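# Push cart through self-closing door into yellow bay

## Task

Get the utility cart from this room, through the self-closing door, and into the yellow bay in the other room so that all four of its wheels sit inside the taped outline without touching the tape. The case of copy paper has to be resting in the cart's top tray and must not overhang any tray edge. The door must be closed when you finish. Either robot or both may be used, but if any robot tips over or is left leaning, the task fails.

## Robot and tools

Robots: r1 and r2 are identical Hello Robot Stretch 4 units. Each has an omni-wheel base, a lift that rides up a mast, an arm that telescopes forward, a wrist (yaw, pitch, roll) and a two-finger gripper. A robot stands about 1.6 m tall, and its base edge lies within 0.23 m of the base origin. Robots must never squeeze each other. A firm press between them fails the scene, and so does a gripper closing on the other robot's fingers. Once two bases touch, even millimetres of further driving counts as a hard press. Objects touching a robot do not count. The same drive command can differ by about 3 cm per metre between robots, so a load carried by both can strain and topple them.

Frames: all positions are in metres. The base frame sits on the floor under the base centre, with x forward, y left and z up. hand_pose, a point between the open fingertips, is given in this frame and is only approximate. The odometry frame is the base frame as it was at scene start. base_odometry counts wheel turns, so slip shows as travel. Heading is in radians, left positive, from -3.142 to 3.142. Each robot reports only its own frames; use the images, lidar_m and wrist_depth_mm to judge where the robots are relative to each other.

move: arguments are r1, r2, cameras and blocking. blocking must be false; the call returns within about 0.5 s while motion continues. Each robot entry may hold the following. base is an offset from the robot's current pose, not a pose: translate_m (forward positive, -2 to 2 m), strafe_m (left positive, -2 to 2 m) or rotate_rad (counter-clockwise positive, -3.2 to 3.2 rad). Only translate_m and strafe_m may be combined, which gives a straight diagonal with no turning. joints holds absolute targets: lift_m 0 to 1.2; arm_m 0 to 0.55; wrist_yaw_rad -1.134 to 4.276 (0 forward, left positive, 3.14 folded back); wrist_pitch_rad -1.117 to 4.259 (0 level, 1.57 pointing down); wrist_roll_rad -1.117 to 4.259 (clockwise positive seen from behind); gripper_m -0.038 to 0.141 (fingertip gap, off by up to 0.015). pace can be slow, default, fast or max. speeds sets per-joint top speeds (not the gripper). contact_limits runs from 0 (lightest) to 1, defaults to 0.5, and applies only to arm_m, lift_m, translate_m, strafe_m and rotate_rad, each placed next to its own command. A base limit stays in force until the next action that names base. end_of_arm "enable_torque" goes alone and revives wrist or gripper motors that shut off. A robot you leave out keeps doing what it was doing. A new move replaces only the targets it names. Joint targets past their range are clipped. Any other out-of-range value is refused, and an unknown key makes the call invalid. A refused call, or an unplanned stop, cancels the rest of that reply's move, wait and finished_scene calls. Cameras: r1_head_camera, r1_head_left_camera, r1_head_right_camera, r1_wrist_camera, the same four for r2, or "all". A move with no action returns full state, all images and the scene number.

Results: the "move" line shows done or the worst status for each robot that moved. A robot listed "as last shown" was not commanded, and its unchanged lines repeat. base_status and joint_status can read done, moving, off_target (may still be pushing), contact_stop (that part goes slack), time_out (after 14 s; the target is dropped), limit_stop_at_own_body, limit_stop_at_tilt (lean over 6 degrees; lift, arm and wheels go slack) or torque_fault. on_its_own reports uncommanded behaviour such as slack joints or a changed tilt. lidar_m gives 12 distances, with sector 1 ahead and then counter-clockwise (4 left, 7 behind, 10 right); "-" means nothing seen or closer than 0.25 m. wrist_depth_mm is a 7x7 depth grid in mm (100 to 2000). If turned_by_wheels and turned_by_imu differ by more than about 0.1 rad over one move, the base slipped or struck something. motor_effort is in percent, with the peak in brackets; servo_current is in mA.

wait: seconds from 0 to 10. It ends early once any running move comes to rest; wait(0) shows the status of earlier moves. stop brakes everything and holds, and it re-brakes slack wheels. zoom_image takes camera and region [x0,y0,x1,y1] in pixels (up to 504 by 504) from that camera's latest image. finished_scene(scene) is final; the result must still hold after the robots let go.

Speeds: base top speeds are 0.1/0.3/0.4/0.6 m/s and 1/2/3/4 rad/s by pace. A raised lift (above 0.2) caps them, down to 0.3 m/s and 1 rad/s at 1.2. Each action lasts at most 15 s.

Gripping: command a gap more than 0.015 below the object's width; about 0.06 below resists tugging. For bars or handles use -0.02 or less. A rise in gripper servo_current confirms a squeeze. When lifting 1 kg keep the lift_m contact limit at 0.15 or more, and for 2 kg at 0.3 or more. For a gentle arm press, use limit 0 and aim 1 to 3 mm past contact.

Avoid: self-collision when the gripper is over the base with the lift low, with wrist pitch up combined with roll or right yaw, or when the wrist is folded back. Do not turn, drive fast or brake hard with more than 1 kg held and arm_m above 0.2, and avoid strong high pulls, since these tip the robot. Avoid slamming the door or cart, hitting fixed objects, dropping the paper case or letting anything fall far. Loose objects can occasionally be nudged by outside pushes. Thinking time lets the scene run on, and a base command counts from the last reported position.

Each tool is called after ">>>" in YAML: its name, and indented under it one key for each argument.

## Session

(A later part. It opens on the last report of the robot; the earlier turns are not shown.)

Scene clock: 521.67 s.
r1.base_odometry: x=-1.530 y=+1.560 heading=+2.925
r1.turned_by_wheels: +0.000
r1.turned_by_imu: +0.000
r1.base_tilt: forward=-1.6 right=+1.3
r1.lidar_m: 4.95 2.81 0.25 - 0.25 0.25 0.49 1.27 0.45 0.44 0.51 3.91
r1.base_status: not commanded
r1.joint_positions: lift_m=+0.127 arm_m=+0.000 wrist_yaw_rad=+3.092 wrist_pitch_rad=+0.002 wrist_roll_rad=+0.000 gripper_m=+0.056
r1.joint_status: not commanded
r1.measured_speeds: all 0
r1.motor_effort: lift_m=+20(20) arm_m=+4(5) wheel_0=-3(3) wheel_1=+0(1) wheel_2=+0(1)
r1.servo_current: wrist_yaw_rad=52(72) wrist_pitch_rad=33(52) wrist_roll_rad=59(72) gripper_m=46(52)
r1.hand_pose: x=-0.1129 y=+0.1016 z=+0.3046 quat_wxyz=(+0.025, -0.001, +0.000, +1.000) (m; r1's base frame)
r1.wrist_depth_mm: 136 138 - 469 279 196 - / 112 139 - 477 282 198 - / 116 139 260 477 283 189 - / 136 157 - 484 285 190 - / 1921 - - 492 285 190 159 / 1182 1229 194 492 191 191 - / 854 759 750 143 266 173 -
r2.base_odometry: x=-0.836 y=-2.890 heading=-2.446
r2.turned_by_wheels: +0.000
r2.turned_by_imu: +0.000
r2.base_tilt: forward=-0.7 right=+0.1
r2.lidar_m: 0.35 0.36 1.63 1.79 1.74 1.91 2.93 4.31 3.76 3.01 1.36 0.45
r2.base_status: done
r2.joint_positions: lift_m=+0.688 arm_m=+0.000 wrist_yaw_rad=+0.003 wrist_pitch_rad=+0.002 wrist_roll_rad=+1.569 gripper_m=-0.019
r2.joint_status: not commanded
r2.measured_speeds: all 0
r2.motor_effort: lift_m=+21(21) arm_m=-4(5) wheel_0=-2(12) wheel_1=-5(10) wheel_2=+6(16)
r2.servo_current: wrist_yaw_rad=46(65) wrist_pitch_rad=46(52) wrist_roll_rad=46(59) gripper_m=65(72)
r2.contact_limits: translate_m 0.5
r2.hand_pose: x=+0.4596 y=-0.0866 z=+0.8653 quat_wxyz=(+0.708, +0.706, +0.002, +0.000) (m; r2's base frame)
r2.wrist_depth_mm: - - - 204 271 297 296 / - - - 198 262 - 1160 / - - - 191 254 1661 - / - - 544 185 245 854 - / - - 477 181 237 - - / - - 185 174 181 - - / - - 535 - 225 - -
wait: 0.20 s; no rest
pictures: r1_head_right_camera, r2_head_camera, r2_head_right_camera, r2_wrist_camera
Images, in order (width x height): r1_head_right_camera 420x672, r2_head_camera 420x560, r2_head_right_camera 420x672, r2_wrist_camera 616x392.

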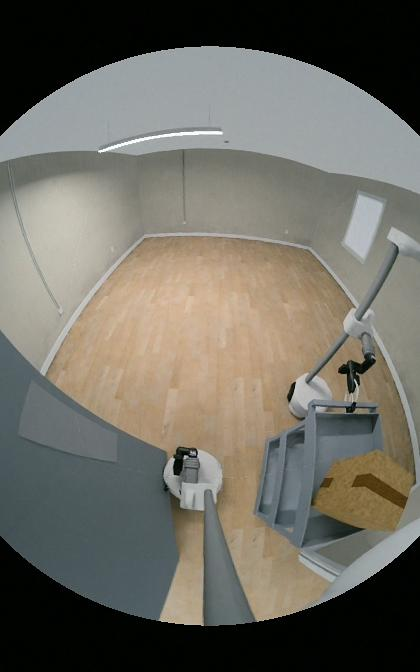

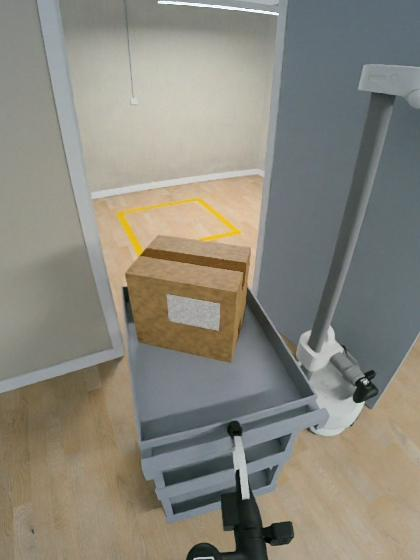

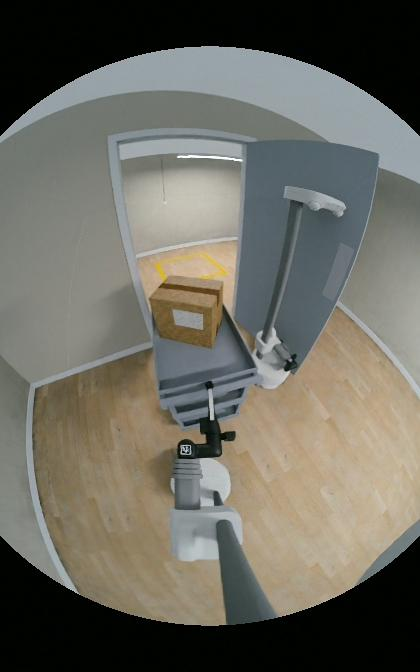

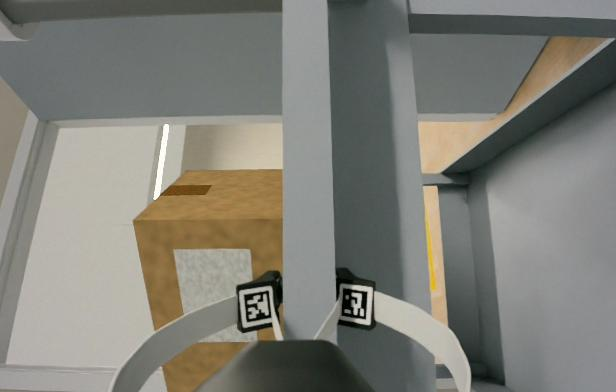

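>>> move:
  blocking: false
  r2: {"base":{"translate_m":-0.57,"strafe_m":-0.17},"pace":"slow","contact_limits":{"translate_m":0.5}}

>>> wait:
  seconds: 9

>>> wait:
  seconds: 0.2
  cameras: ["r1_head_right_camera","r2_head_camera","r2_head_right_camera"]

Scene clock: 539.13 s.
move: r2 moving
r1: as last shown
r1.lidar_m: 4.96 2.77 0.25 - 0.25 0.26 0.52 1.28 0.44 0.44 0.49 3.92
r1.motor_effort: lift_m=+20(20) arm_m=+4(5) wheel_0=-3(3) wheel_1=+0(0) wheel_2=+0(1)
r1.servo_current: wrist_yaw_rad=46(59) wrist_pitch_rad=46(46) wrist_roll_rad=59(59) gripper_m=39(52)
r1.wrist_depth_mm: 136 138 - 469 277 196 - / 112 139 - 477 279 196 - / 116 140 259 480 282 189 - / 137 157 - 480 283 190 - / 1921 - - 488 283 190 158 / 1182 1182 194 492 190 190 - / 831 750 759 143 266 173 -
r2.base_odometry: x=-0.829 y=-2.879 heading=-2.446
r2.turned_by_wheels: +0.000
r2.turned_by_imu: +0.001
r2.base_tilt: forward=-0.7 right=+0.0
r2.lidar_m: 0.37 0.35 1.64 1.79 1.76 1.94 2.94 4.31 3.77 3.03 1.34 0.45
r2.base_status: translate_m moving; strafe_m moving
r2.joint_positions: lift_m=+0.688 arm_m=+0.000 wrist_yaw_rad=+0.003 wrist_pitch_rad=+0.002 wrist_roll_rad=+1.569 gripper_m=-0.019
r2.joint_status: not commanded
r2.measured_speeds: translate_m=-0.049 strafe_m=-0.016 rotate_rad=+0.002 lift_m=+0.000 arm_m=+0.000 wrist_yaw_rad=+0.000 wrist_pitch_rad=+0.000 wrist_roll_rad=+0.000
r2.motor_effort: lift_m=+21(21) arm_m=-5(5) wheel_0=-1(7) wheel_1=-7(9) wheel_2=+12(13)
r2.servo_current: wrist_yaw_rad=52(59) wrist_pitch_rad=39(46) wrist_roll_rad=52(59) gripper_m=59(65)
r2.contact_limits: translate_m 0.5
r2.hand_pose: x=+0.4596 y=-0.0866 z=+0.8653 quat_wxyz=(+0.708, +0.706, +0.002, +0.000) (m; r2's base frame)
r2.wrist_depth_mm: - - 778 203 271 296 296 / - - - 196 259 - 1205 / - - - 190 252 778 - / - - 530 184 244 842 - / - - 480 180 236 - - / - - 186 174 181 - - / - - 535 - 226 - -
pictures: none

Scene clock: 545.83 s.
earlier move: r2 done
r1.base_odometry: x=-1.530 y=+1.560 heading=+2.925
r1.turned_by_wheels: +0.000
r1.turned_by_imu: +0.000
r1.base_tilt: forward=-1.6 right=+1.3
r1.lidar_m: 4.95 2.79 0.25 - 0.25 0.25 0.52 1.28 1.23 2.77 0.54 0.52
r1.base_status: not commanded
r1.joint_positions: lift_m=+0.127 arm_m=+0.000 wrist_yaw_rad=+3.092 wrist_pitch_rad=+0.002 wrist_roll_rad=+0.000 gripper_m=+0.056
r1.joint_status: not commanded
r1.measured_speeds: all 0
r1.motor_effort: lift_m=+20(20) arm_m=+4(5) wheel_0=-3(4) wheel_1=+0(1) wheel_2=+1(1)
r1.servo_current: wrist_yaw_rad=65(72) wrist_pitch_rad=39(52) wrist_roll_rad=39(65) gripper_m=39(52)
r1.hand_pose: x=-0.1129 y=+0.1016 z=+0.3046 quat_wxyz=(+0.025, -0.001, +0.000, +1.000) (m; r1's base frame)
r1.wrist_depth_mm: 136 138 - 469 279 196 - / 112 138 - 477 279 198 - / 116 139 260 480 282 189 - / 137 157 - 480 285 190 - / - - - 496 286 190 159 / 1182 1205 193 488 191 190 - / 854 741 759 143 268 173 -
r2.base_odometry: x=-0.508 y=-2.395 heading=-2.446
r2.turned_by_wheels: +0.000
r2.turned_by_imu: +0.000
r2.base_tilt: forward=-0.7 right=+0.1
r2.lidar_m: 0.39 0.47 2.18 1.73 1.68 1.84 2.85 3.72 3.87 3.08 3.05 0.42
r2.base_status: done
r2.joint_positions: lift_m=+0.688 arm_m=+0.000 wrist_yaw_rad=+0.001 wrist_pitch_rad=+0.002 wrist_roll_rad=+1.569 gripper_m=-0.019
r2.joint_status: not commanded
r2.measured_speeds: all 0
r2.motor_effort: lift_m=+21(21) arm_m=-5(5) wheel_0=-6(10) wheel_1=-5(9) wheel_2=+6(13)
r2.servo_current: wrist_yaw_rad=39(59) wrist_pitch_rad=33(52) wrist_roll_rad=39(65) gripper_m=59(72)
r2.contact_limits: translate_m 0.5
r2.hand_pose: x=+0.4594 y=-0.0872 z=+0.8653 quat_wxyz=(+0.708, +0.706, +0.001, -0.001) (m; r2's base frame)
r2.wrist_depth_mm: - - 1281 147 202 - - / - 539 512 152 208 778 - / - 449 449 156 215 - - / - - 500 160 222 - - / - - 580 167 230 - - / - - 186 172 181 1756 - / - 124 - - - - 492
wait: 6.70 of 9 s (r2 has come to rest)
pictures: none

Scene clock: 546.03 s.
r1.base_odometry: x=-1.530 y=+1.560 heading=+2.925
r1.turned_by_wheels: +0.000
r1.turned_by_imu: +0.000
r1.base_tilt: forward=-1.6 right=+1.3
r1.lidar_m: 4.96 2.80 0.25 - 0.25 0.25 0.49 1.24 1.23 2.78 0.55 0.51
r1.base_status: not commanded
r1.joint_positions: lift_m=+0.127 arm_m=+0.000 wrist_yaw_rad=+3.092 wrist_pitch_rad=+0.002 wrist_roll_rad=+0.000 gripper_m=+0.056
r1.joint_status: not commanded
r1.measured_speeds: all 0
r1.motor_effort: lift_m=+20(20) arm_m=+4(5) wheel_0=-3(4) wheel_1=+0(1) wheel_2=+0(1)
r1.servo_current: wrist_yaw_rad=33(72) wrist_pitch_rad=46(52) wrist_roll_rad=46(65) gripper_m=39(52)
r1.hand_pose: x=-0.1129 y=+0.1016 z=+0.3046 quat_wxyz=(+0.025, -0.001, +0.000, +1.000) (m; r1's base frame)
r1.wrist_depth_mm: 136 138 - 466 277 195 - / 112 139 - 473 281 198 - / 116 139 260 477 282 189 - / 136 157 - 488 283 189 - / 1921 - - 488 283 190 159 / 1182 1182 193 488 191 190 - / 842 741 759 143 266 173 -
r2.base_odometry: x=-0.508 y=-2.395 heading=-2.446
r2.turned_by_wheels: +0.000
r2.turned_by_imu: +0.000
r2.base_tilt: forward=-0.6 right=+0.1
r2.lidar_m: 0.41 0.45 2.12 1.74 1.71 1.86 2.85 3.73 3.84 3.09 3.04 0.40
r2.base_status: done
r2.joint_positions: lift_m=+0.688 arm_m=+0.000 wrist_yaw_rad=+0.001 wrist_pitch_rad=+0.002 wrist_roll_rad=+1.569 gripper_m=-0.019
r2.joint_status: not commanded
r2.measured_speeds: all 0
r2.motor_effort: lift_m=+21(21) arm_m=-4(5) wheel_0=-6(10) wheel_1=-5(9) wheel_2=+6(13)
r2.servo_current: wrist_yaw_rad=46(59) wrist_pitch_rad=39(52) wrist_roll_rad=46(65) gripper_m=59(72)
r2.contact_limits: translate_m 0.5
r2.hand_pose: x=+0.4594 y=-0.0872 z=+0.8653 quat_wxyz=(+0.708, +0.706, +0.001, -0.001) (m; r2's base frame)
r2.wrist_depth_mm: - - 1308 147 202 - - / - 544 517 152 208 778 - / - 449 449 156 215 - - / - - 504 161 223 - - / - - 585 167 230 - - / - - 186 173 182 1756 - / - 124 - - - - 488
wait: 0.20 s; no rest
pictures: r1_head_right_camera, r2_head_camera, r2_head_right_camera
Images, in order (width x height): r1_head_right_camera 420x672, r2_head_camera 420x560, r2_head_right_camera 420x672.

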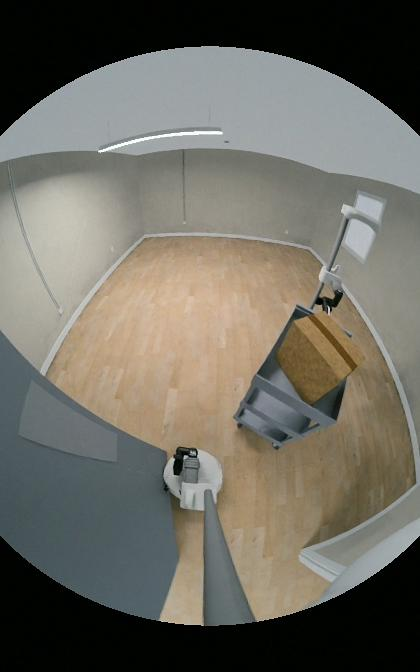

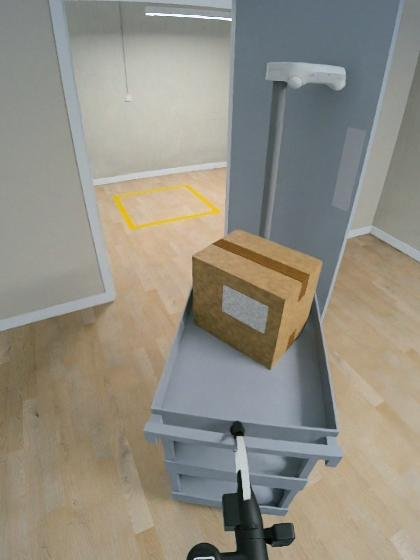

